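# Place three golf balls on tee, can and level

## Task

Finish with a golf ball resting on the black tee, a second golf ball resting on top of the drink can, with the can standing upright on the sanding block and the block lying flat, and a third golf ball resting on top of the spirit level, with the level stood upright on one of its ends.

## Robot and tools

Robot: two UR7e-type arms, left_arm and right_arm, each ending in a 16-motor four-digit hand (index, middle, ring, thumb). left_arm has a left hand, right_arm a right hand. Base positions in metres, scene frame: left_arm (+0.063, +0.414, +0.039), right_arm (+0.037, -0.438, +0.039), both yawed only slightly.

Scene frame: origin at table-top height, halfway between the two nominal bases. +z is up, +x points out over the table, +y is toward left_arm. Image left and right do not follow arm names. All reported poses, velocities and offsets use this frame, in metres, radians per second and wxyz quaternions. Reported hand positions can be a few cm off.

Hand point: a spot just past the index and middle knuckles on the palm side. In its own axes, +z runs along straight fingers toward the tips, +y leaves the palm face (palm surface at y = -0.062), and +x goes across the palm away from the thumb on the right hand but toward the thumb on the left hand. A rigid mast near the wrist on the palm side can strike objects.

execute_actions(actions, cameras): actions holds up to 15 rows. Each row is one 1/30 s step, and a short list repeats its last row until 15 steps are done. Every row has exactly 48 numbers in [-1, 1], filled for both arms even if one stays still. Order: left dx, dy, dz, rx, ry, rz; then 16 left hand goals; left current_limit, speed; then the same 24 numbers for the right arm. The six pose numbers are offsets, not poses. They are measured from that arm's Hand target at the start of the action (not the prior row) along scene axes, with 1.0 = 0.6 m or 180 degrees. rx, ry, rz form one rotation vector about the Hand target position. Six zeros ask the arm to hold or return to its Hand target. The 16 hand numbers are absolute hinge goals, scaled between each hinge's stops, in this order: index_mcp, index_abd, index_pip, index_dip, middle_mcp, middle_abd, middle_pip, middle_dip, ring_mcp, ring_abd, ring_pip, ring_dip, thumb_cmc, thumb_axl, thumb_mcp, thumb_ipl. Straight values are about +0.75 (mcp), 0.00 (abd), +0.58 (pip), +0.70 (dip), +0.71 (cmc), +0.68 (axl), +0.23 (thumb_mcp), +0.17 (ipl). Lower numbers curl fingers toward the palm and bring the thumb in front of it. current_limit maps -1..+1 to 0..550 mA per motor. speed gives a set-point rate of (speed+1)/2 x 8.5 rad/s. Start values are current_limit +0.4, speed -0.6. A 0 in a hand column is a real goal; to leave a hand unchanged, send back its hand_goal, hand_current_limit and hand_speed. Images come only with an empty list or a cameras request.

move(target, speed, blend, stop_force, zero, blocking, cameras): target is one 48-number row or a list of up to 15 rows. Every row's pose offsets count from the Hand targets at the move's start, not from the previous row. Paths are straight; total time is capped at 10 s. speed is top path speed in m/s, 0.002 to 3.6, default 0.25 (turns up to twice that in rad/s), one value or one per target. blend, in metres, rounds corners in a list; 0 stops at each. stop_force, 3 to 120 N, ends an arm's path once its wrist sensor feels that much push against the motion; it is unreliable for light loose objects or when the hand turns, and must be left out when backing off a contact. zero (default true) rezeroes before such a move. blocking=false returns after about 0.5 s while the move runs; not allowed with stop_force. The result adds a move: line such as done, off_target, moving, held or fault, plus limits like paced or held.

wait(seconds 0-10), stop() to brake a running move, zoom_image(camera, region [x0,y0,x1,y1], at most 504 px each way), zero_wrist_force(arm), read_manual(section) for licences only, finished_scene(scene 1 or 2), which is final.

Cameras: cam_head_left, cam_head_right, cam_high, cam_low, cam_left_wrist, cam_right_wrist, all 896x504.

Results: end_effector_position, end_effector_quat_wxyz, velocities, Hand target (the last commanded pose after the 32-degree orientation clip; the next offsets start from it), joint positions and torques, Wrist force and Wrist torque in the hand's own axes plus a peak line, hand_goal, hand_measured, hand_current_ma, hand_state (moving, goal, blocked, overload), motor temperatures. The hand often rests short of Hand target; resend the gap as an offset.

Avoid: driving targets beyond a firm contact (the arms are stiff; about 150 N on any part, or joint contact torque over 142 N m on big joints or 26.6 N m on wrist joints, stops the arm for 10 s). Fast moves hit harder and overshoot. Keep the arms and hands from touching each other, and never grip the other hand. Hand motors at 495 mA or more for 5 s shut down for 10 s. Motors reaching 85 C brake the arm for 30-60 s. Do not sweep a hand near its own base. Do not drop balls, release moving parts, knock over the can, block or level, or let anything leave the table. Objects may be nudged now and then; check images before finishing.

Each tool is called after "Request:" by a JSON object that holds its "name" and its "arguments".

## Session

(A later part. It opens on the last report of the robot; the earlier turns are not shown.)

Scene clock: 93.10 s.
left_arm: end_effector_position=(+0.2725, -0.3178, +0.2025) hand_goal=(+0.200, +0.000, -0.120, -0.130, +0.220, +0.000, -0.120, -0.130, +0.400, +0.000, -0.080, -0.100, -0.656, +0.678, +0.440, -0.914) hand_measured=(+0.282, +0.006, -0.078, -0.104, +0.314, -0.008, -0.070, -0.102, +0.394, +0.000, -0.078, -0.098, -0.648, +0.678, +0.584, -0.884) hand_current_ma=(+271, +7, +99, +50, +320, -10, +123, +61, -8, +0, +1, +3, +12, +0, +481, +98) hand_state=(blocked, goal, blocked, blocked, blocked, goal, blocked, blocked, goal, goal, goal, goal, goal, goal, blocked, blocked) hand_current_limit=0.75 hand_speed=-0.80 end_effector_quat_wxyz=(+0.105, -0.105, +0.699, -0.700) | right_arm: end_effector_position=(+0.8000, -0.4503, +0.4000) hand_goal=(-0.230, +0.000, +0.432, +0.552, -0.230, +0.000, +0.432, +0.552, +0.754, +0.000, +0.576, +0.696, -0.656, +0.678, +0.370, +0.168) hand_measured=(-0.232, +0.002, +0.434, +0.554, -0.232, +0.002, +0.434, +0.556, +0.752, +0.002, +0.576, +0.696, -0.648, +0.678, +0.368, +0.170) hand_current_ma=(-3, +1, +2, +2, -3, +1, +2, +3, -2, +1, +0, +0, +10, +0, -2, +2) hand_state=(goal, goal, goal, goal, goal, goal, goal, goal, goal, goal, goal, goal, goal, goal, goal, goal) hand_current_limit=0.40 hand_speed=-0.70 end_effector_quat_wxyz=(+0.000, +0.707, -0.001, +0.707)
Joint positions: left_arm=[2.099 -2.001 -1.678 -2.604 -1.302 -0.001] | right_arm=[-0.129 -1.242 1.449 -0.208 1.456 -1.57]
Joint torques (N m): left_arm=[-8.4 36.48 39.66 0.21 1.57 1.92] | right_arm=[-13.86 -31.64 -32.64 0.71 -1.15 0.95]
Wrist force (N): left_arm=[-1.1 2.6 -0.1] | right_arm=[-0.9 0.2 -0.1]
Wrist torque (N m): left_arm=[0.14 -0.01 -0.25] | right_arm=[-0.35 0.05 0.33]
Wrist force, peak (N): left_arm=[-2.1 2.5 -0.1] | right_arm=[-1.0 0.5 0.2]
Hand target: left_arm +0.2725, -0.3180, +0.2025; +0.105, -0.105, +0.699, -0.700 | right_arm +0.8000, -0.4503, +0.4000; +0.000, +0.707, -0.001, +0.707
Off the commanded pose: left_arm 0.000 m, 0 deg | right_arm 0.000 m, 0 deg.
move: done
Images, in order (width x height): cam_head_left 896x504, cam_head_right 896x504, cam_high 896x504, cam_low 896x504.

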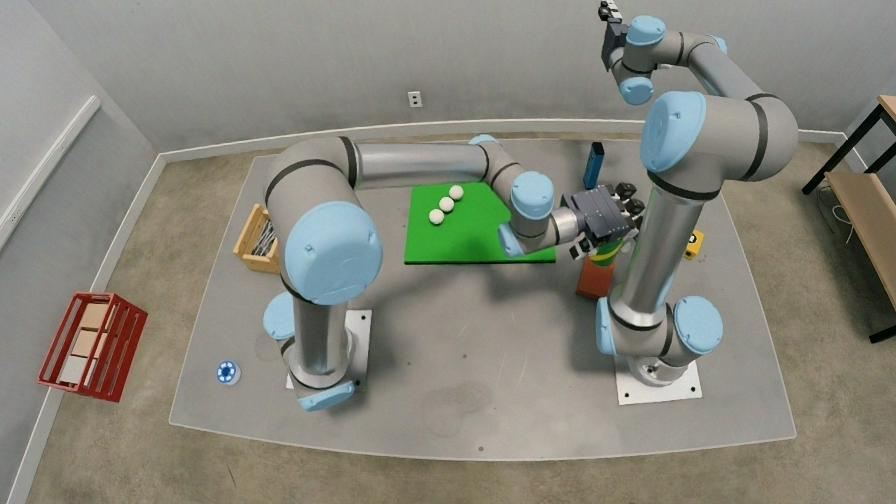

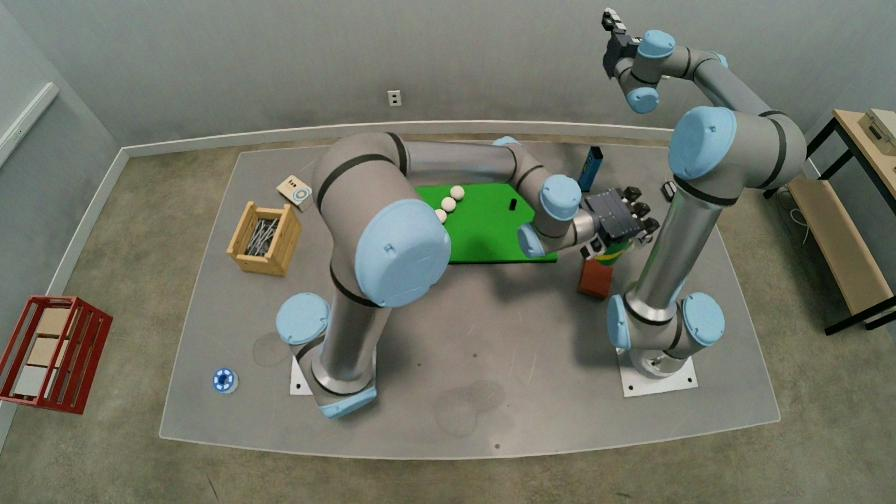

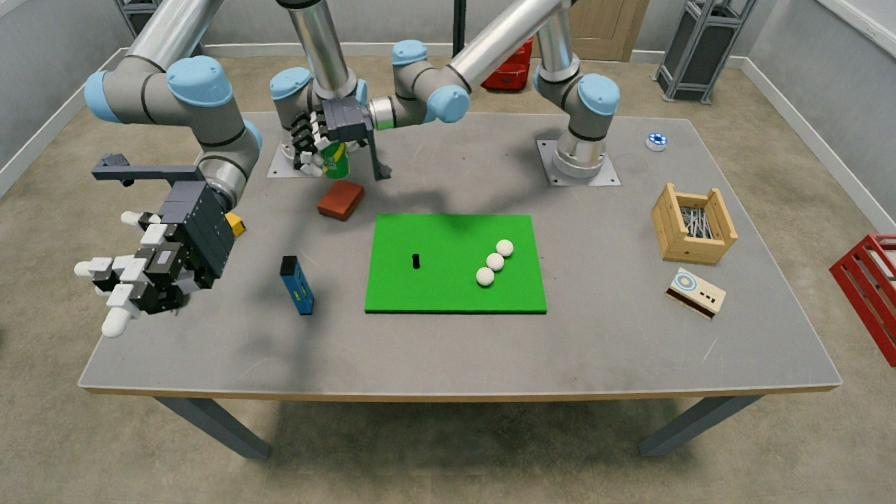

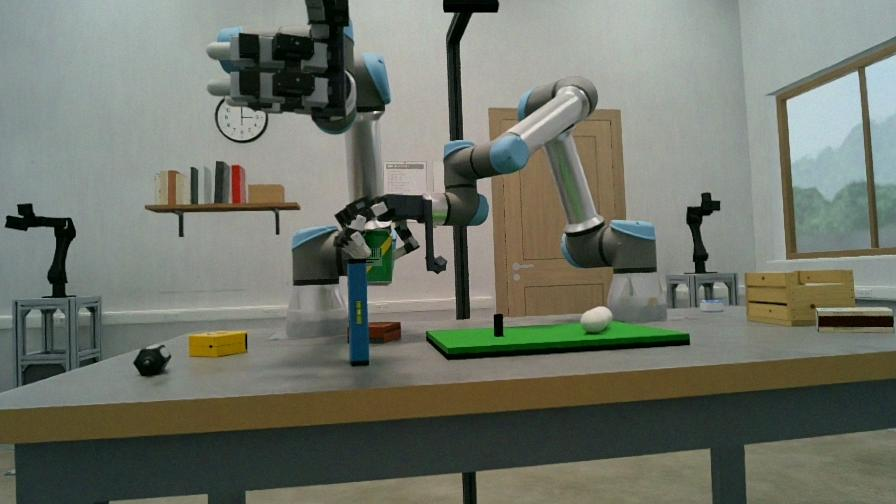

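Request:
{"name": "move", "arguments": {"target": [0,-0.0067,-0.12,0,0,0,0.2,0,-0.12,-0.13,0.22,0,-0.12,-0.13,0.4,0,-0.08,-0.1,-0.656,0.678,0.44,-0.9135,0.75,-0.8,0,0,0,0,0,0,-0.23,0,0.432,0.552,-0.23,0,0.432,0.552,0.754,0,0.576,0.696,-0.656,0.678,0.37,0.168,0.4,-0.7], "speed": 0.08}}

Request:
{"name": "move", "arguments": {"target": [0,0,-0.05,0,0,0,0.2,0,-0.12,-0.13,0.22,0,-0.12,-0.13,0.4,0,-0.08,-0.1,-0.656,0.678,0.44,-0.9135,0.75,-0.8,0,0,0,0,0,0,-0.23,0,0.432,0.552,-0.23,0,0.432,0.552,0.754,0,0.576,0.696,-0.656,0.678,0.37,0.168,0.4,-0.7], "speed": 0.012, "stop_force": 5, "cameras": ["cam_high","cam_low","cam_head_left","cam_head_right"]}}

Request:
{"name": "zoom_image", "arguments": {"camera": "cam_high", "region": [250, 90, 450, 260]}}

Request:
{"name": "zoom_image", "arguments": {"camera": "cam_low", "region": [320, 190, 500, 370]}}

Request:
{"name": "zoom_image", "arguments": {"camera": "cam_head_left", "region": [520, 200, 680, 330]}}

Scene clock: 95.43 s.
left_arm: end_effector_position=(+0.2725, -0.3220, +0.1307) hand_goal=(+0.200, +0.000, -0.120, -0.130, +0.220, +0.000, -0.120, -0.130, +0.400, +0.000, -0.080, -0.100, -0.656, +0.678, +0.440, -0.914) hand_measured=(+0.282, +0.006, -0.078, -0.104, +0.312, -0.008, -0.070, -0.102, +0.394, +0.000, -0.078, -0.098, -0.648, +0.678, +0.584, -0.884) hand_current_ma=(+271, +7, +99, +50, +319, -10, +123, +61, -8, +0, +1, +3, +12, +0, +481, +99) hand_state=(blocked, goal, blocked, blocked, blocked, goal, blocked, blocked, goal, goal, goal, goal, goal, goal, blocked, blocked) hand_current_limit=0.75 hand_speed=-0.80 end_effector_quat_wxyz=(+0.105, -0.105, +0.699, -0.700) | right_arm: end_effector_position=(+0.8000, -0.4503, +0.4000) hand_goal=(-0.230, +0.000, +0.432, +0.552, -0.230, +0.000, +0.432, +0.552, +0.754, +0.000, +0.576, +0.696, -0.656, +0.678, +0.370, +0.168) hand_measured=(-0.232, +0.002, +0.434, +0.554, -0.232, +0.002, +0.434, +0.556, +0.752, +0.002, +0.576, +0.696, -0.648, +0.678, +0.368, +0.170) hand_current_ma=(-3, +1, +2, +2, -3, +1, +2, +3, -2, +1, +0, +0, +10, +0, -2, +2) hand_state=(goal, goal, goal, goal, goal, goal, goal, goal, goal, goal, goal, goal, goal, goal, goal, goal) hand_current_limit=0.40 hand_speed=-0.70 end_effector_quat_wxyz=(+0.000, +0.707, -0.001, +0.707)
Joint positions: left_arm=[2.094 -2.107 -1.73 -2.445 -1.306 -0.001] | right_arm=[-0.129 -1.242 1.449 -0.208 1.456 -1.57]
Joint torques (N m): left_arm=[-8.65 38.99 8.81 5.37 -1.59 -1.82] | right_arm=[-14.18 -31.51 -32.99 0.6 -1.01 1.1]
Wrist force (N): left_arm=[-1.1 2.5 0.0] | right_arm=[-0.6 0.4 0.2]
Wrist torque (N m): left_arm=[0.12 -0.01 -0.27] | right_arm=[-0.36 0.01 0.35]
Wrist force, peak (N): left_arm=[-1.2 3.0 -0.1] | right_arm=[-1.1 0.4 0.2]
Hand target: left_arm +0.2725, -0.3220, +0.1305; +0.105, -0.105, +0.699, -0.700 | right_arm +0.8000, -0.4503, +0.4000; +0.000, +0.707, -0.001, +0.707
Off the commanded pose: left_arm 0.000 m, 0 deg | right_arm 0.000 m, 0 deg.
move: done

Scene clock: 97.70 s.
left_arm: end_effector_position=(+0.2725, -0.3220, +0.1202) hand_goal=(+0.200, +0.000, -0.120, -0.130, +0.220, +0.000, -0.120, -0.130, +0.400, +0.000, -0.080, -0.100, -0.656, +0.678, +0.440, -0.914) hand_measured=(+0.282, +0.006, -0.078, -0.104, +0.312, -0.008, -0.070, -0.102, +0.394, +0.000, -0.078, -0.098, -0.648, +0.678, +0.582, -0.886) hand_current_ma=(+271, +7, +99, +50, +319, -10, +123, +61, -8, +0, +1, +3, +13, +0, +481, +87) hand_state=(blocked, goal, blocked, blocked, blocked, goal, blocked, blocked, goal, goal, goal, goal, goal, goal, blocked, blocked) hand_current_limit=0.75 hand_speed=-0.80 end_effector_quat_wxyz=(+0.105, -0.105, +0.699, -0.700) | right_arm: end_effector_position=(+0.8000, -0.4503, +0.4000) hand_goal=(-0.230, +0.000, +0.432, +0.552, -0.230, +0.000, +0.432, +0.552, +0.754, +0.000, +0.576, +0.696, -0.656, +0.678, +0.370, +0.168) hand_measured=(-0.232, +0.002, +0.434, +0.554, -0.232, +0.002, +0.434, +0.556, +0.752, +0.002, +0.576, +0.696, -0.648, +0.678, +0.368, +0.170) hand_current_ma=(-3, +1, +2, +2, -3, +1, +2, +3, -2, +1, +0, +0, +10, +0, -2, +2) hand_state=(goal, goal, goal, goal, goal, goal, goal, goal, goal, goal, goal, goal, goal, goal, goal, goal) hand_current_limit=0.40 hand_speed=-0.70 end_effector_quat_wxyz=(+0.000, +0.707, -0.001, +0.707)
Joint positions: left_arm=[2.094 -2.124 -1.737 -2.422 -1.306 -0.001] | right_arm=[-0.129 -1.242 1.449 -0.208 1.456 -1.57]
Joint torques (N m): left_arm=[-5.75 50.83 34.24 -0.49 -1.61 -1.71] | right_arm=[-13.69 -32.23 -32.56 0.54 -0.91 1.06]
Wrist force (N): left_arm=[-1.0 -0.2 1.2] | right_arm=[-0.7 0.3 -0.2]
Wrist torque (N m): left_arm=[0.08 0.01 -0.29] | right_arm=[-0.34 0.03 0.35]
Wrist force, peak (N): left_arm=[-0.2 -4.3 1.8] | right_arm=[-1.1 0.2 -0.1]
Hand target: left_arm +0.2725, -0.3220, +0.1202; +0.105, -0.105, +0.699, -0.700 (not the last commanded pose) | right_arm +0.8000, -0.4503, +0.4000; +0.000, +0.707, -0.001, +0.707
Off the commanded pose: left_arm 0.020 m, 0 deg | right_arm 0.000 m, 0 deg.
move: contact (left_arm)
Images, in order (width x height): cam_head_left 896x504, cam_head_right 896x504, cam_high 896x504, cam_low 896x504.

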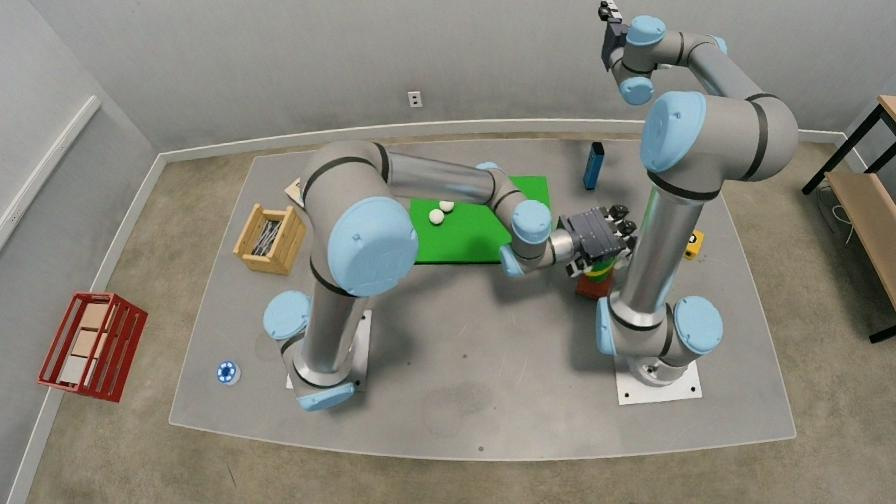

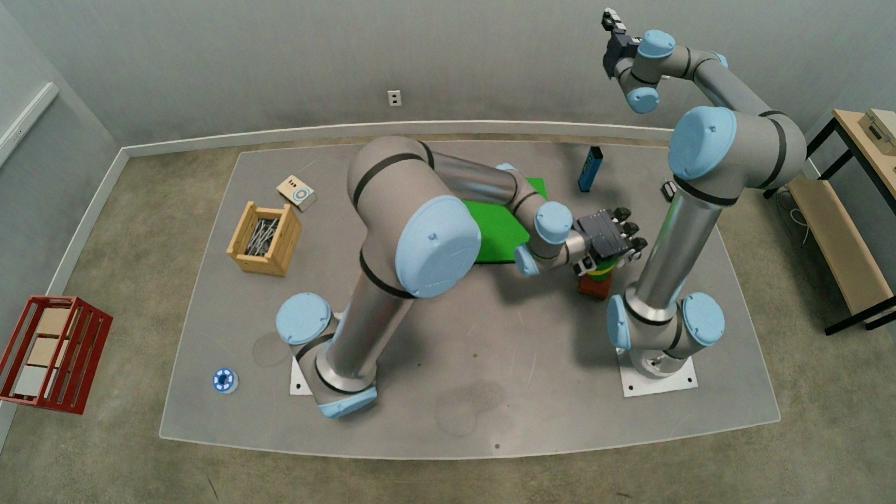

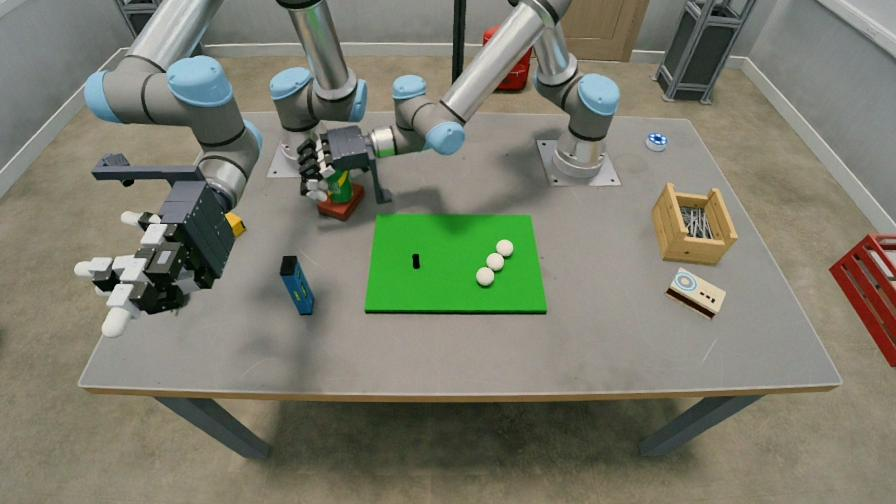

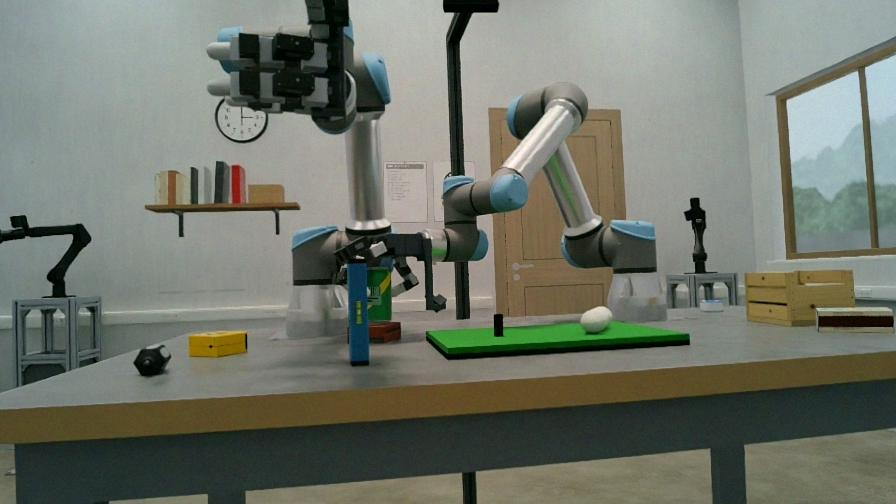

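Scaled by 2.520 from the camera's 896x504 image, which has a finer 1280x720 frame.

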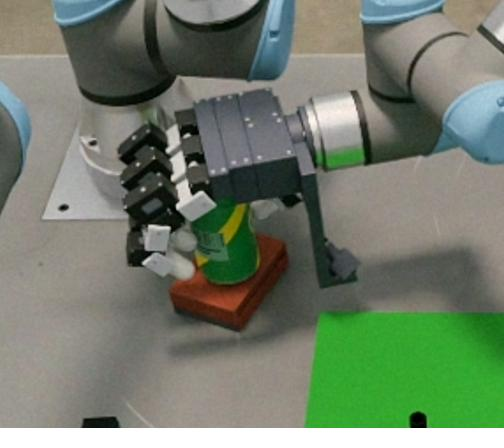

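Scaled by 2.800 from the camera's 896x504 image, which has a finer 1280x720 frame.

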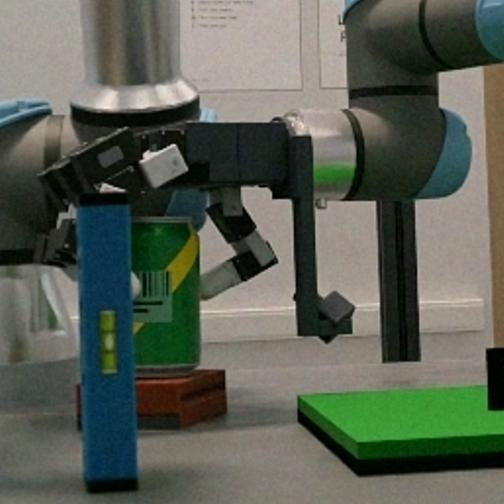

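Scaled by 3.150 from the camera's 896x504 image, which has a finer 1280x720 frame.

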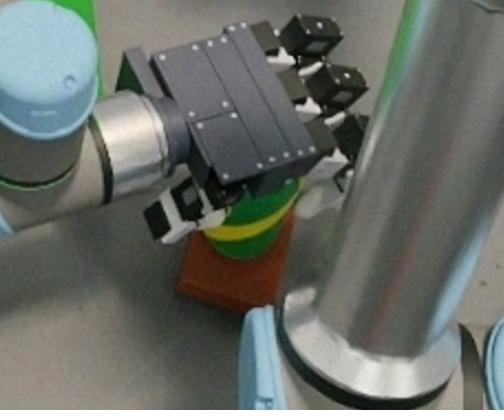

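Request:
{"name": "move", "arguments": {"target": [0,0,0,0,0,0,0.25,0,-0.09,-0.11,0.28,0,-0.09,-0.11,0.4,0,-0.08,-0.1,-0.656,0.678,0.53,-0.9,0.75,-0.85,0,0,0,0,0,0,-0.23,0,0.432,0.552,-0.23,0,0.432,0.552,0.754,0,0.576,0.696,-0.656,0.678,0.37,0.168,0.4,-0.7]}}

Request:
{"name": "move", "arguments": {"target": [0,0,0,0,0,0,0.278,0,-0.078,-0.1,0.308,0,-0.078,-0.1,0.4,0,-0.08,-0.1,-0.656,0.678,0.57,-0.89,0.75,-0.9,0,0,0,0,0,0,-0.23,0,0.432,0.552,-0.23,0,0.432,0.552,0.754,0,0.576,0.696,-0.656,0.678,0.37,0.168,0.4,-0.7]}}

Request:
{"name": "move", "arguments": {"target": [0,0,0,0,0,0,0.58,0,-0.08,-0.1,0.58,0,-0.08,-0.1,0.6,0,-0.08,-0.1,-0.656,0.678,0.82,-0.9,0.5,-0.85,0,0,0,0,0,0,-0.23,0,0.432,0.552,-0.23,0,0.432,0.552,0.754,0,0.576,0.696,-0.656,0.678,0.37,0.168,0.4,-0.7], "cameras": ["cam_high","cam_low","cam_head_left"]}}

Request:
{"name": "zoom_image", "arguments": {"camera": "cam_high", "region": [250, 90, 450, 260]}}

Request:
{"name": "zoom_image", "arguments": {"camera": "cam_low", "region": [320, 190, 500, 370]}}

Scene clock: 98.67 s.
left_arm: end_effector_position=(+0.2725, -0.3220, +0.1202) hand_goal=(+0.250, +0.000, -0.090, -0.110, +0.280, +0.000, -0.090, -0.110, +0.400, +0.000, -0.080, -0.100, -0.656, +0.678, +0.530, -0.900) hand_measured=(+0.284, +0.006, -0.066, -0.100, +0.314, -0.008, -0.060, -0.094, +0.394, +0.000, -0.078, -0.098, -0.648, +0.678, +0.580, -0.882) hand_current_ma=(+81, +7, +46, +13, +84, -10, +61, +28, -8, +0, +1, +3, +13, +0, +182, +46) hand_state=(blocked, goal, blocked, goal, blocked, goal, blocked, goal, goal, goal, goal, goal, goal, goal, blocked, goal) hand_current_limit=0.75 hand_speed=-0.85 end_effector_quat_wxyz=(+0.105, -0.105, +0.699, -0.700) | right_arm: end_effector_position=(+0.8000, -0.4503, +0.4000) hand_goal=(-0.230, +0.000, +0.432, +0.552, -0.230, +0.000, +0.432, +0.552, +0.754, +0.000, +0.576, +0.696, -0.656, +0.678, +0.370, +0.168) hand_measured=(-0.232, +0.002, +0.434, +0.554, -0.232, +0.002, +0.434, +0.556, +0.752, +0.002, +0.576, +0.696, -0.648, +0.678, +0.368, +0.170) hand_current_ma=(-3, +1, +2, +2, -3, +1, +2, +3, -2, +1, +0, +0, +10, +0, -2, +2) hand_state=(goal, goal, goal, goal, goal, goal, goal, goal, goal, goal, goal, goal, goal, goal, goal, goal) hand_current_limit=0.40 hand_speed=-0.70 end_effector_quat_wxyz=(+0.000, +0.707, -0.001, +0.707)
Joint positions: left_arm=[2.094 -2.123 -1.737 -2.422 -1.306 -0.001] | right_arm=[-0.129 -1.242 1.449 -0.208 1.456 -1.57]
Joint torques (N m): left_arm=[-3.29 46.77 31.19 0 -1.5 -1.33] | right_arm=[-13.84 -31.67 -32.8 0.53 -0.7 1.05]
Wrist force (N): left_arm=[-0.6 -0.8 1.2] | right_arm=[-1.0 0.2 -0.1]
Wrist torque (N m): left_arm=[0.04 -0.02 -0.28] | right_arm=[-0.35 0.06 0.33]
Wrist force, peak (N): left_arm=[-0.6 -2.2 1.7] | right_arm=[-1.1 0.4 0.2]
Hand target: left_arm +0.2725, -0.3220, +0.1202; +0.105, -0.105, +0.699, -0.700 | right_arm +0.8000, -0.4503, +0.4000; +0.000, +0.707, -0.001, +0.707
Off the commanded pose: left_arm 0.000 m, 0 deg | right_arm 0.000 m, 0 deg.
move: done

Scene clock: 99.17 s.
left_arm: end_effector_position=(+0.2725, -0.3220, +0.1202) hand_goal=(+0.278, +0.000, -0.078, -0.100, +0.308, +0.000, -0.078, -0.100, +0.400, +0.000, -0.080, -0.100, -0.656, +0.678, +0.570, -0.890) hand_measured=(+0.286, +0.006, -0.064, -0.098, +0.318, -0.008, -0.058, -0.090, +0.394, +0.000, -0.078, -0.098, -0.648, +0.678, +0.580, -0.882) hand_current_ma=(+14, +7, +24, +3, +16, -10, +36, +15, -8, +0, +1, +3, +13, +0, +23, +18) hand_state=(goal, goal, goal, goal, goal, goal, goal, goal, goal, goal, goal, goal, goal, goal, goal, goal) hand_current_limit=0.75 hand_speed=-0.90 end_effector_quat_wxyz=(+0.105, -0.105, +0.699, -0.700) | right_arm: end_effector_position=(+0.8000, -0.4503, +0.4000) hand_goal=(-0.230, +0.000, +0.432, +0.552, -0.230, +0.000, +0.432, +0.552, +0.754, +0.000, +0.576, +0.696, -0.656, +0.678, +0.370, +0.168) hand_measured=(-0.232, +0.002, +0.434, +0.554, -0.232, +0.002, +0.434, +0.556, +0.752, +0.002, +0.576, +0.696, -0.648, +0.678, +0.368, +0.170) hand_current_ma=(-3, +1, +2, +2, -3, +1, +2, +3, -2, +1, +0, +0, +10, +0, -2, +2) hand_state=(goal, goal, goal, goal, goal, goal, goal, goal, goal, goal, goal, goal, goal, goal, goal, goal) hand_current_limit=0.40 hand_speed=-0.70 end_effector_quat_wxyz=(+0.000, +0.707, -0.001, +0.707)
Joint positions: left_arm=[2.094 -2.123 -1.737 -2.422 -1.306 -0.001] | right_arm=[-0.129 -1.242 1.449 -0.208 1.456 -1.57]
Joint torques (N m): left_arm=[-2.42 43.54 27.36 0.26 -1.56 -1.15] | right_arm=[-13.14 -31.73 -33.32 0.5 -0.66 1.08]
Wrist force (N): left_arm=[-0.4 -0.6 0.7] | right_arm=[-0.8 0.1 -0.2]
Wrist torque (N m): left_arm=[0.00 -0.03 -0.28] | right_arm=[-0.36 0.04 0.34]
Wrist force, peak (N): left_arm=[-0.5 -1.4 1.5] | right_arm=[-1.1 0.0 -0.1]
Hand target: left_arm +0.2725, -0.3220, +0.1202; +0.105, -0.105, +0.699, -0.700 | right_arm +0.8000, -0.4503, +0.4000; +0.000, +0.707, -0.001, +0.707
Off the commanded pose: left_arm 0.000 m, 0 deg | right_arm 0.000 m, 0 deg.
move: done

Scene clock: 100.03 s.
left_arm: end_effector_position=(+0.2725, -0.3220, +0.1202) hand_goal=(+0.580, +0.000, -0.080, -0.100, +0.580, +0.000, -0.080, -0.100, +0.600, +0.000, -0.080, -0.100, -0.656, +0.678, +0.820, -0.900) hand_measured=(+0.562, +0.004, -0.078, -0.098, +0.560, -0.004, -0.078, -0.096, +0.580, +0.000, -0.078, -0.098, -0.654, +0.678, +0.816, -0.896) hand_current_ma=(-35, +3, +1, +2, -40, -3, +1, +3, -40, +0, +1, +3, +3, +0, -8, +5) hand_state=(goal, goal, goal, goal, blocked, goal, goal, goal, goal, goal, goal, goal, goal, goal, goal, goal) hand_current_limit=0.50 hand_speed=-0.85 end_effector_quat_wxyz=(+0.105, -0.105, +0.699, -0.700) | right_arm: end_effector_position=(+0.8000, -0.4503, +0.4000) hand_goal=(-0.230, +0.000, +0.432, +0.552, -0.230, +0.000, +0.432, +0.552, +0.754, +0.000, +0.576, +0.696, -0.656, +0.678, +0.370, +0.168) hand_measured=(-0.232, +0.002, +0.434, +0.554, -0.232, +0.002, +0.434, +0.556, +0.752, +0.002, +0.576, +0.696, -0.648, +0.678, +0.368, +0.170) hand_current_ma=(-3, +1, +2, +2, -3, +1, +2, +3, -2, +1, +0, +0, +10, +0, -2, +2) hand_state=(goal, goal, goal, goal, goal, goal, goal, goal, goal, goal, goal, goal, goal, goal, goal, goal) hand_current_limit=0.40 hand_speed=-0.70 end_effector_quat_wxyz=(+0.000, +0.707, -0.001, +0.707)
Joint positions: left_arm=[2.094 -2.123 -1.737 -2.422 -1.306 -0.001] | right_arm=[-0.129 -1.242 1.449 -0.208 1.456 -1.57]
Joint torques (N m): left_arm=[-0.98 39.66 23.25 0.7 -1.47 -0.97] | right_arm=[-13.4 -32.45 -32.41 0.62 -0.62 1.05]
Wrist force (N): left_arm=[-1.2 -1.5 -0.1] | right_arm=[-0.7 0.2 -0.2]
Wrist torque (N m): left_arm=[-0.02 0.01 -0.27] | right_arm=[-0.34 0.03 0.36]
Wrist force, peak (N): left_arm=[-1.1 -1.9 0.0] | right_arm=[-1.2 0.2 0.1]
Hand target: left_arm +0.2725, -0.3220, +0.1202; +0.105, -0.105, +0.699, -0.700 | right_arm +0.8000, -0.4503, +0.4000; +0.000, +0.707, -0.001, +0.707
Off the commanded pose: left_arm 0.000 m, 0 deg | right_arm 0.000 m, 0 deg.
move: done
Images, in order (width x height): cam_head_left 896x504, cam_high 896x504, cam_low 896x504.

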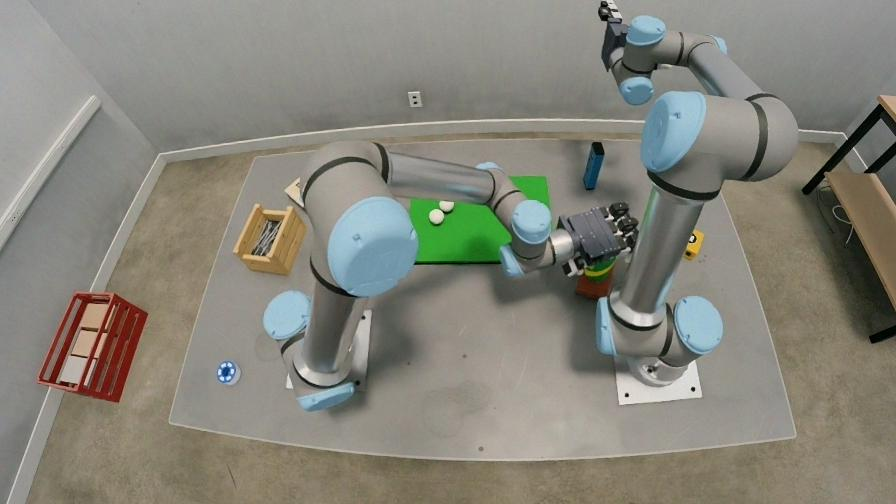

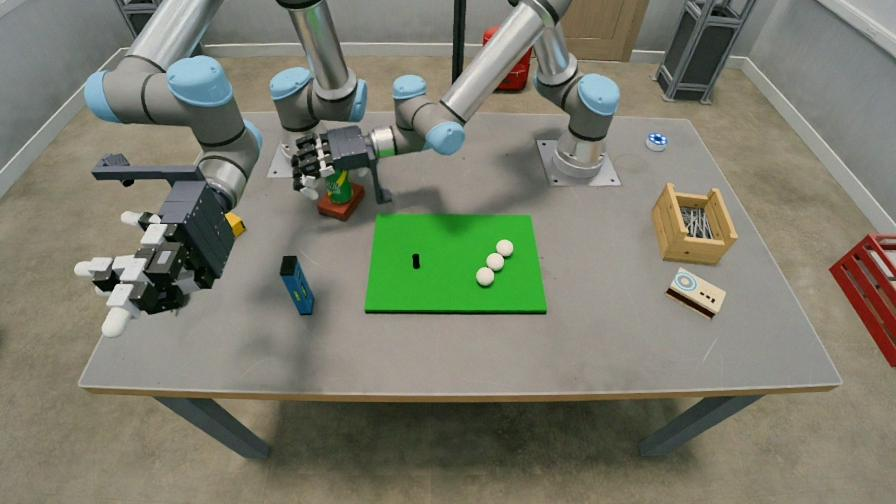

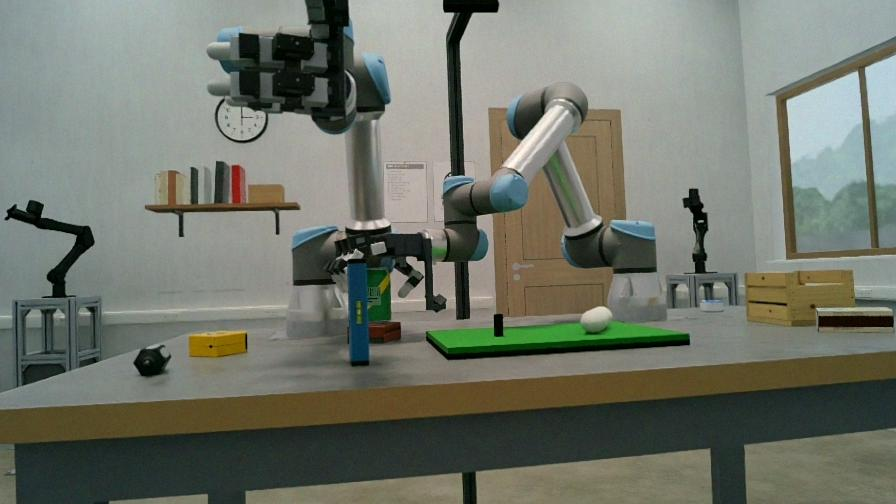

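Scaled by 2.520 from the camera's 896x504 image, which has a finer 1280x720 frame.

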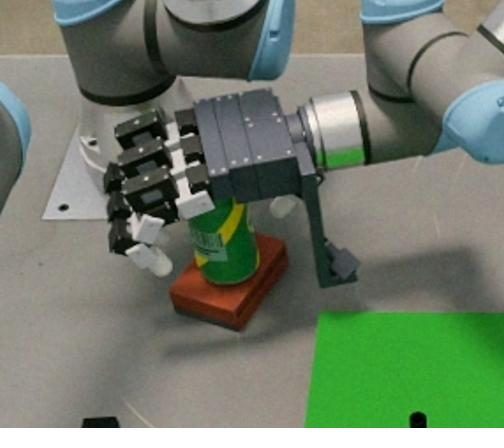

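Scaled by 2.800 from the camera's 896x504 image, which has a finer 1280x720 frame.

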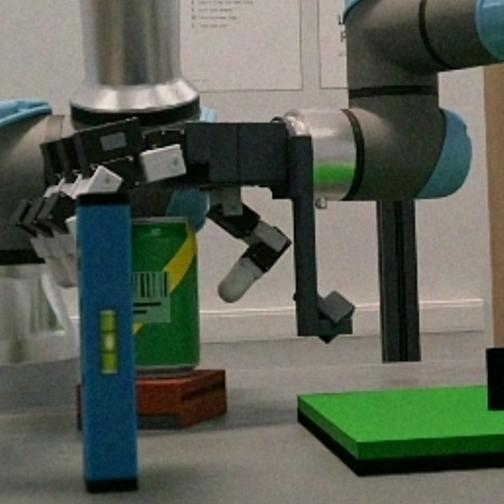

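Request:
{"name": "zoom_image", "arguments": {"camera": "cam_high", "region": [390, 220, 530, 300]}}

Request:
{"name": "zoom_image", "arguments": {"camera": "cam_low", "region": [470, 280, 630, 370]}}

Request:
{"name": "move", "arguments": {"target": [0,0,0.2667,0,0,0,0.58,0,-0.08,-0.1,0.58,0,-0.08,-0.1,0.6,0,-0.08,-0.1,-0.656,0.678,0.82,-0.9,0.5,-0.85,0,0,0,0,0,0,-0.23,0,0.432,0.552,-0.23,0,0.432,0.552,0.754,0,0.576,0.696,-0.656,0.678,0.37,0.168,0.4,-0.7], "speed": 0.15, "cameras": ["cam_high","cam_low","cam_head_left"]}}

Request:
{"name": "zoom_image", "arguments": {"camera": "cam_high", "region": [250, 90, 450, 260]}}

Scaled by 3.600 from the camera's 896x504 image, which has a finer 1280x720 frame.

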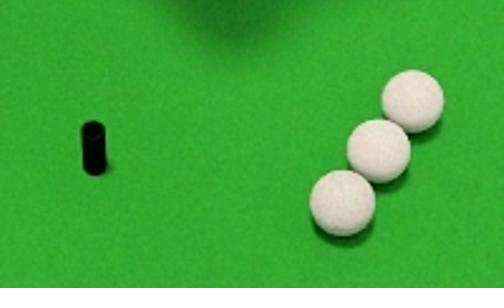

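Scaled by 3.150 from the camera's 896x504 image, which has a finer 1280x720 frame.

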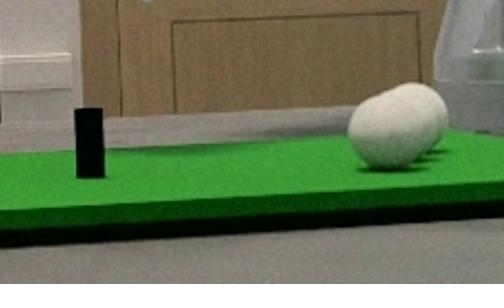

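Scene clock: 102.37 s.
left_arm: end_effector_position=(+0.2725, -0.3220, +0.2801) hand_goal=(+0.580, +0.000, -0.080, -0.100, +0.580, +0.000, -0.080, -0.100, +0.600, +0.000, -0.080, -0.100, -0.656, +0.678, +0.820, -0.900) hand_measured=(+0.562, +0.004, -0.078, -0.098, +0.560, -0.004, -0.078, -0.096, +0.582, +0.000, -0.078, -0.098, -0.654, +0.678, +0.816, -0.896) hand_current_ma=(-33, +3, +1, +2, -38, -3, +1, +3, -37, +0, +1, +3, +3, +0, -7, +5) hand_state=(goal, goal, goal, goal, goal, goal, goal, goal, goal, goal, goal, goal, goal, goal, goal, goal) hand_current_limit=0.50 hand_speed=-0.85 end_effector_quat_wxyz=(+0.105, -0.105, +0.699, -0.700) | right_arm: end_effector_position=(+0.8000, -0.4503, +0.4000) hand_goal=(-0.230, +0.000, +0.432, +0.552, -0.230, +0.000, +0.432, +0.552, +0.754, +0.000, +0.576, +0.696, -0.656, +0.678, +0.370, +0.168) hand_measured=(-0.232, +0.002, +0.434, +0.554, -0.232, +0.002, +0.434, +0.556, +0.752, +0.002, +0.576, +0.696, -0.648, +0.678, +0.368, +0.170) hand_current_ma=(-3, +1, +2, +2, -3, +1, +2, +3, -2, +1, +0, +0, +10, +0, -2, +2) hand_state=(goal, goal, goal, goal, goal, goal, goal, goal, goal, goal, goal, goal, goal, goal, goal, goal) hand_current_limit=0.40 hand_speed=-0.70 end_effector_quat_wxyz=(+0.000, +0.707, -0.001, +0.707)
Joint positions: left_arm=[2.094 -1.931 -1.56 -2.791 -1.306 -0.001] | right_arm=[-0.129 -1.242 1.449 -0.208 1.456 -1.57]
Joint torques (N m): left_arm=[7.98 46.26 38.95 -0.58 1.71 1.86] | right_arm=[-12.95 -32.08 -32.76 0.62 -0.49 0.87]
Wrist force (N): left_arm=[-1.3 -1.7 -0.1] | right_arm=[-0.7 -0.1 0.2]
Wrist torque (N m): left_arm=[-0.05 0.02 -0.29] | right_arm=[-0.41 0.01 0.35]
Wrist force, peak (N): left_arm=[-1.1 -2.6 0.0] | right_arm=[-1.1 0.2 0.1]
Hand target: left_arm +0.2725, -0.3220, +0.2802; +0.105, -0.105, +0.699, -0.700 | right_arm +0.8000, -0.4503, +0.4000; +0.000, +0.707, -0.001, +0.707
Off the commanded pose: left_arm 0.000 m, 0 deg | right_arm 0.000 m, 0 deg.
move: done
Images, in order (width x height): cam_head_left 896x504, cam_high 896x504, cam_low 896x504.

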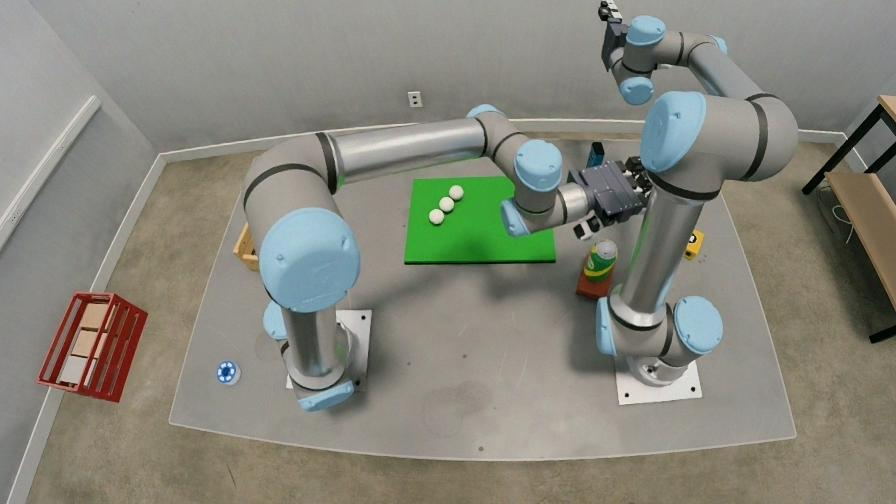

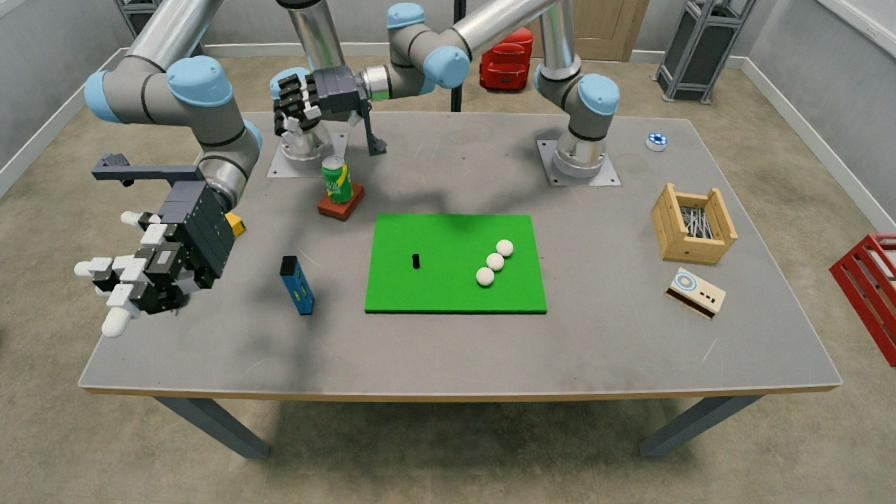

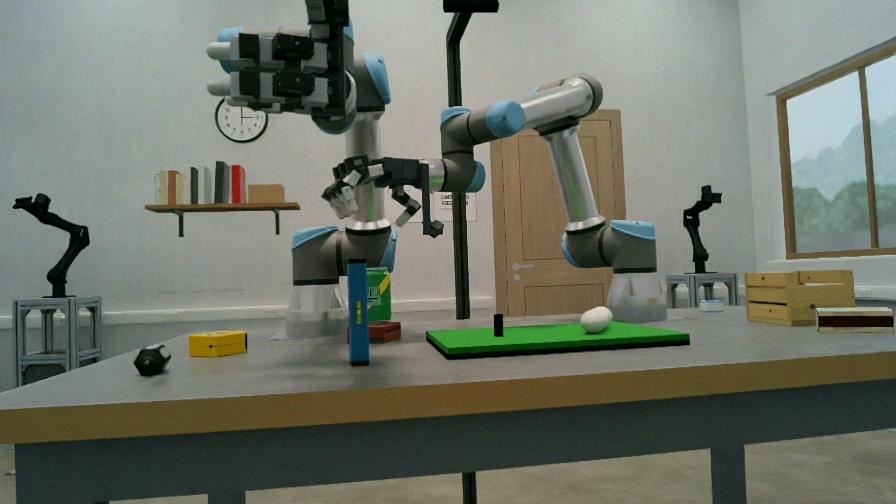

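Scaled by 2.520 from the camera's 896x504 image, which has a finer 1280x720 frame.

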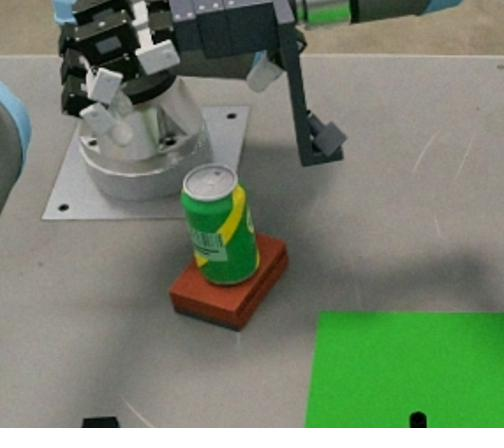

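Request:
{"name": "move", "arguments": {"target": [0.279,0.5717,0.0833,0,0,0.2722,-0.274,-0.083,0.432,0.552,-0.274,0.083,0.432,0.552,0.754,0,0.576,0.696,-0.656,0.678,0.315,0.168,0.4,-0.6,-0.133,0.5,-0.0833,0.2196,0.1345,0.1149,-0.274,-0.083,0.432,0.552,-0.274,0.083,0.432,0.552,0.754,0,0.576,0.696,-0.656,0.678,0.315,0.168,0.4,-0.6], "speed": 0.25}}

Request:
{"name": "move", "arguments": {"target": [0.1833,0.665,0.0333,0,0,0.0222,-0.274,-0.083,0.432,0.552,-0.274,0.083,0.432,0.552,0.754,0,0.576,0.696,-0.656,0.678,0.315,0.168,0.4,-0.6,0,0,0,0,0,0,-0.274,-0.083,0.432,0.552,-0.274,0.083,0.432,0.552,0.754,0,0.576,0.696,-0.656,0.678,0.315,0.168,0.4,-0.6], "speed": 0.3, "cameras": ["cam_high","cam_low","cam_head_left"]}}

Scene clock: 107.07 s.
left_arm: end_effector_position=(+0.4398, +0.0208, +0.3301) hand_goal=(-0.274, -0.082, +0.432, +0.552, -0.274, +0.084, +0.432, +0.552, +0.754, +0.000, +0.576, +0.696, -0.656, +0.678, +0.316, +0.168) hand_measured=(-0.274, -0.078, +0.428, +0.550, -0.274, +0.080, +0.428, +0.550, +0.732, +0.000, +0.570, +0.692, -0.654, +0.678, +0.318, +0.166) hand_current_ma=(-1, +3, -3, -2, -1, -3, -3, -3, -43, +0, -9, -3, +2, +0, +1, -3) hand_state=(goal, goal, goal, goal, goal, goal, goal, goal, blocked, goal, goal, goal, goal, goal, goal, goal) hand_current_limit=0.40 hand_speed=-0.60 end_effector_quat_wxyz=(+0.385, -0.386, +0.592, -0.593) | right_arm: end_effector_position=(+0.7202, -0.1505, +0.3500) hand_goal=(-0.274, -0.082, +0.432, +0.552, -0.274, +0.084, +0.432, +0.552, +0.754, +0.000, +0.576, +0.696, -0.656, +0.678, +0.316, +0.168) hand_measured=(-0.272, -0.070, +0.434, +0.554, -0.272, +0.086, +0.434, +0.556, +0.748, +0.002, +0.576, +0.696, -0.648, +0.678, +0.316, +0.170) hand_current_ma=(+2, +13, +2, +2, +3, +1, +2, +3, -6, +1, +0, +0, +10, +0, +1, +2) hand_state=(goal, goal, goal, goal, goal, goal, goal, goal, goal, goal, goal, goal, goal, goal, goal, goal) hand_current_limit=0.40 hand_speed=-0.60 end_effector_quat_wxyz=(-0.359, +0.783, -0.113, +0.494)
Joint positions: left_arm=[2.511 -1.39 -2.021 -2.871 -1.744 -0.001] | right_arm=[0.184 -1.203 1.254 0.215 1.292 -0.874]
Joint torques (N m): left_arm=[6.46 22.51 11.67 -0.63 1.6 -0.29] | right_arm=[14.22 -32.96 -32.08 1.46 -1.58 1.21]
Wrist force (N): left_arm=[-0.9 -1.6 -0.3] | right_arm=[-1.1 0.2 -0.1]
Wrist torque (N m): left_arm=[0.03 -0.03 -0.33] | right_arm=[-0.28 0.07 0.15]
Wrist force, peak (N): left_arm=[-1.8 -1.7 0.0] | right_arm=[-0.7 1.4 0.2]
Hand target: left_arm +0.4399, +0.0210, +0.3302; +0.385, -0.386, +0.592, -0.593 | right_arm +0.7202, -0.1503, +0.3500; -0.360, +0.783, -0.113, +0.494
Off the commanded pose: left_arm 0.000 m, 0 deg | right_arm 0.000 m, 0 deg.
move: done

Scene clock: 109.33 s.
left_arm: end_effector_position=(+0.5498, +0.4199, +0.3501) hand_goal=(-0.274, -0.082, +0.432, +0.552, -0.274, +0.084, +0.432, +0.552, +0.754, +0.000, +0.576, +0.696, -0.656, +0.678, +0.316, +0.168) hand_measured=(-0.274, -0.080, +0.428, +0.550, -0.276, +0.080, +0.430, +0.550, +0.732, +0.000, +0.570, +0.692, -0.654, +0.678, +0.318, +0.166) hand_current_ma=(-1, +2, -3, -2, -1, -3, -3, -3, -43, +0, -8, -3, +2, +0, +1, -3) hand_state=(goal, goal, goal, goal, goal, goal, goal, goal, blocked, goal, goal, goal, goal, goal, goal, goal) hand_current_limit=0.40 hand_speed=-0.60 end_effector_quat_wxyz=(+0.406, -0.406, +0.579, -0.579) | right_arm: end_effector_position=(+0.7202, -0.1503, +0.3500) hand_goal=(-0.274, -0.082, +0.432, +0.552, -0.274, +0.084, +0.432, +0.552, +0.754, +0.000, +0.576, +0.696, -0.656, +0.678, +0.316, +0.168) hand_measured=(-0.272, -0.070, +0.434, +0.554, -0.272, +0.086, +0.434, +0.556, +0.748, +0.002, +0.576, +0.696, -0.648, +0.678, +0.316, +0.170) hand_current_ma=(+2, +13, +2, +2, +3, +1, +2, +3, -6, +1, +0, +0, +10, +0, +1, +2) hand_state=(goal, goal, goal, goal, goal, goal, goal, goal, goal, goal, goal, goal, goal, goal, goal, goal) hand_current_limit=0.40 hand_speed=-0.60 end_effector_quat_wxyz=(-0.360, +0.783, -0.113, +0.494)
Joint positions: left_arm=[3.929 -1.288 -2.045 -2.948 -0.396 -0.003] | right_arm=[0.184 -1.202 1.254 0.215 1.292 -0.873]
Joint torques (N m): left_arm=[7.21 2.76 37.37 3.04 1.78 -2] | right_arm=[14.79 -33.25 -32.27 1.46 -1.72 1.18]
Wrist force (N): left_arm=[-1.2 -1.5 0.0] | right_arm=[-0.7 0.5 -0.3]
Wrist torque (N m): left_arm=[0.03 0.01 -0.21] | right_arm=[-0.24 0.04 0.19]
Wrist force, peak (N): left_arm=[-2.5 -1.8 -0.2] | right_arm=[-1.2 0.4 -0.3]
Hand target: left_arm +0.5499, +0.4200, +0.3501; +0.406, -0.406, +0.579, -0.579 | right_arm +0.7202, -0.1503, +0.3500; -0.360, +0.783, -0.113, +0.494
Off the commanded pose: left_arm 0.000 m, 0 deg | right_arm 0.000 m, 0 deg.
move: done
Images, in order (width x height): cam_head_left 896x504, cam_high 896x504, cam_low 896x504.

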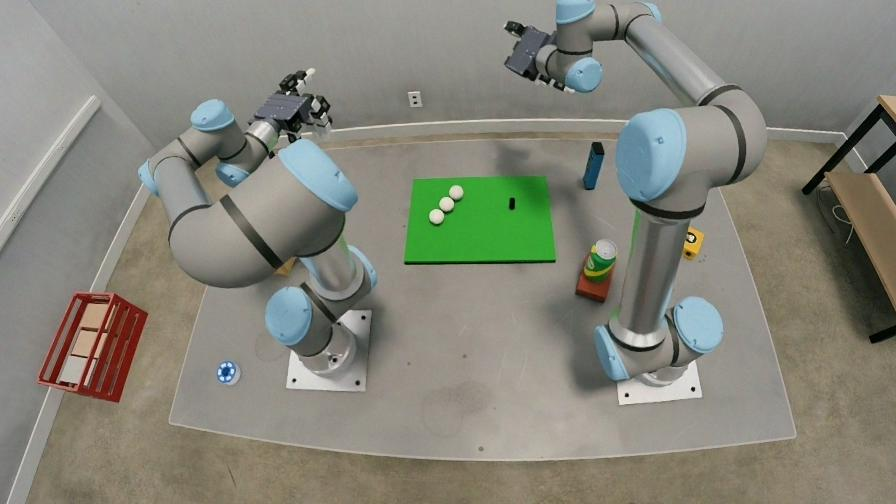

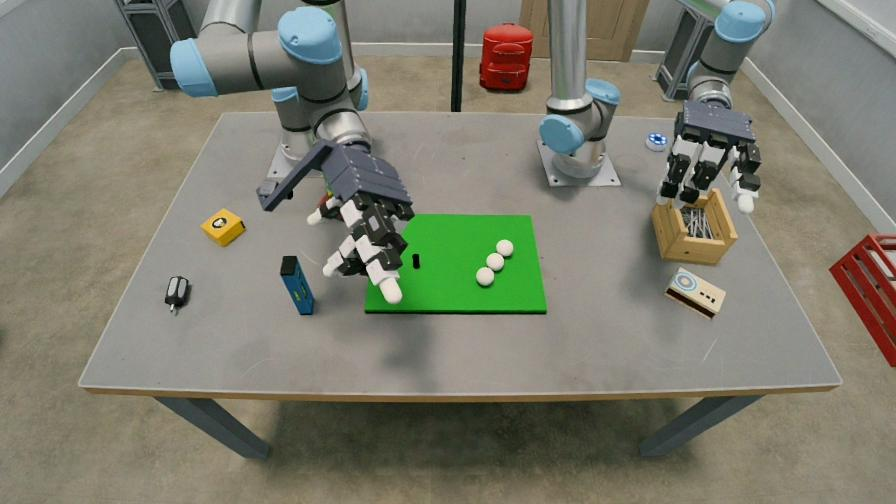

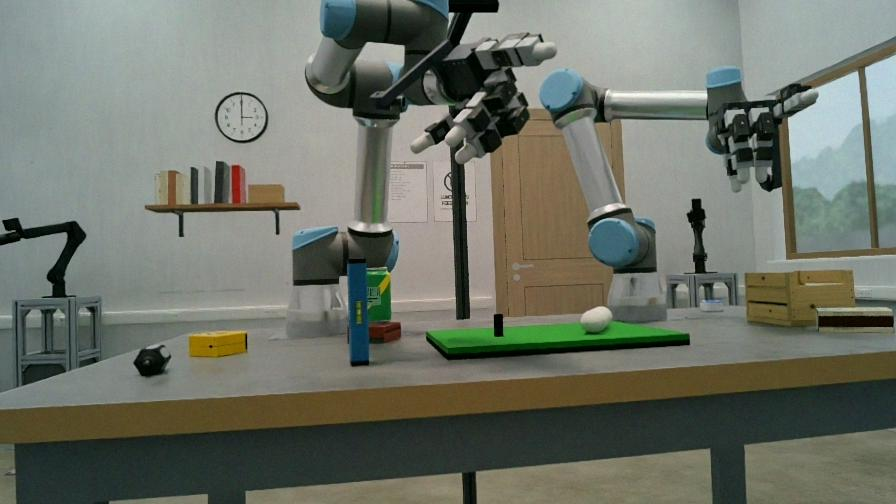

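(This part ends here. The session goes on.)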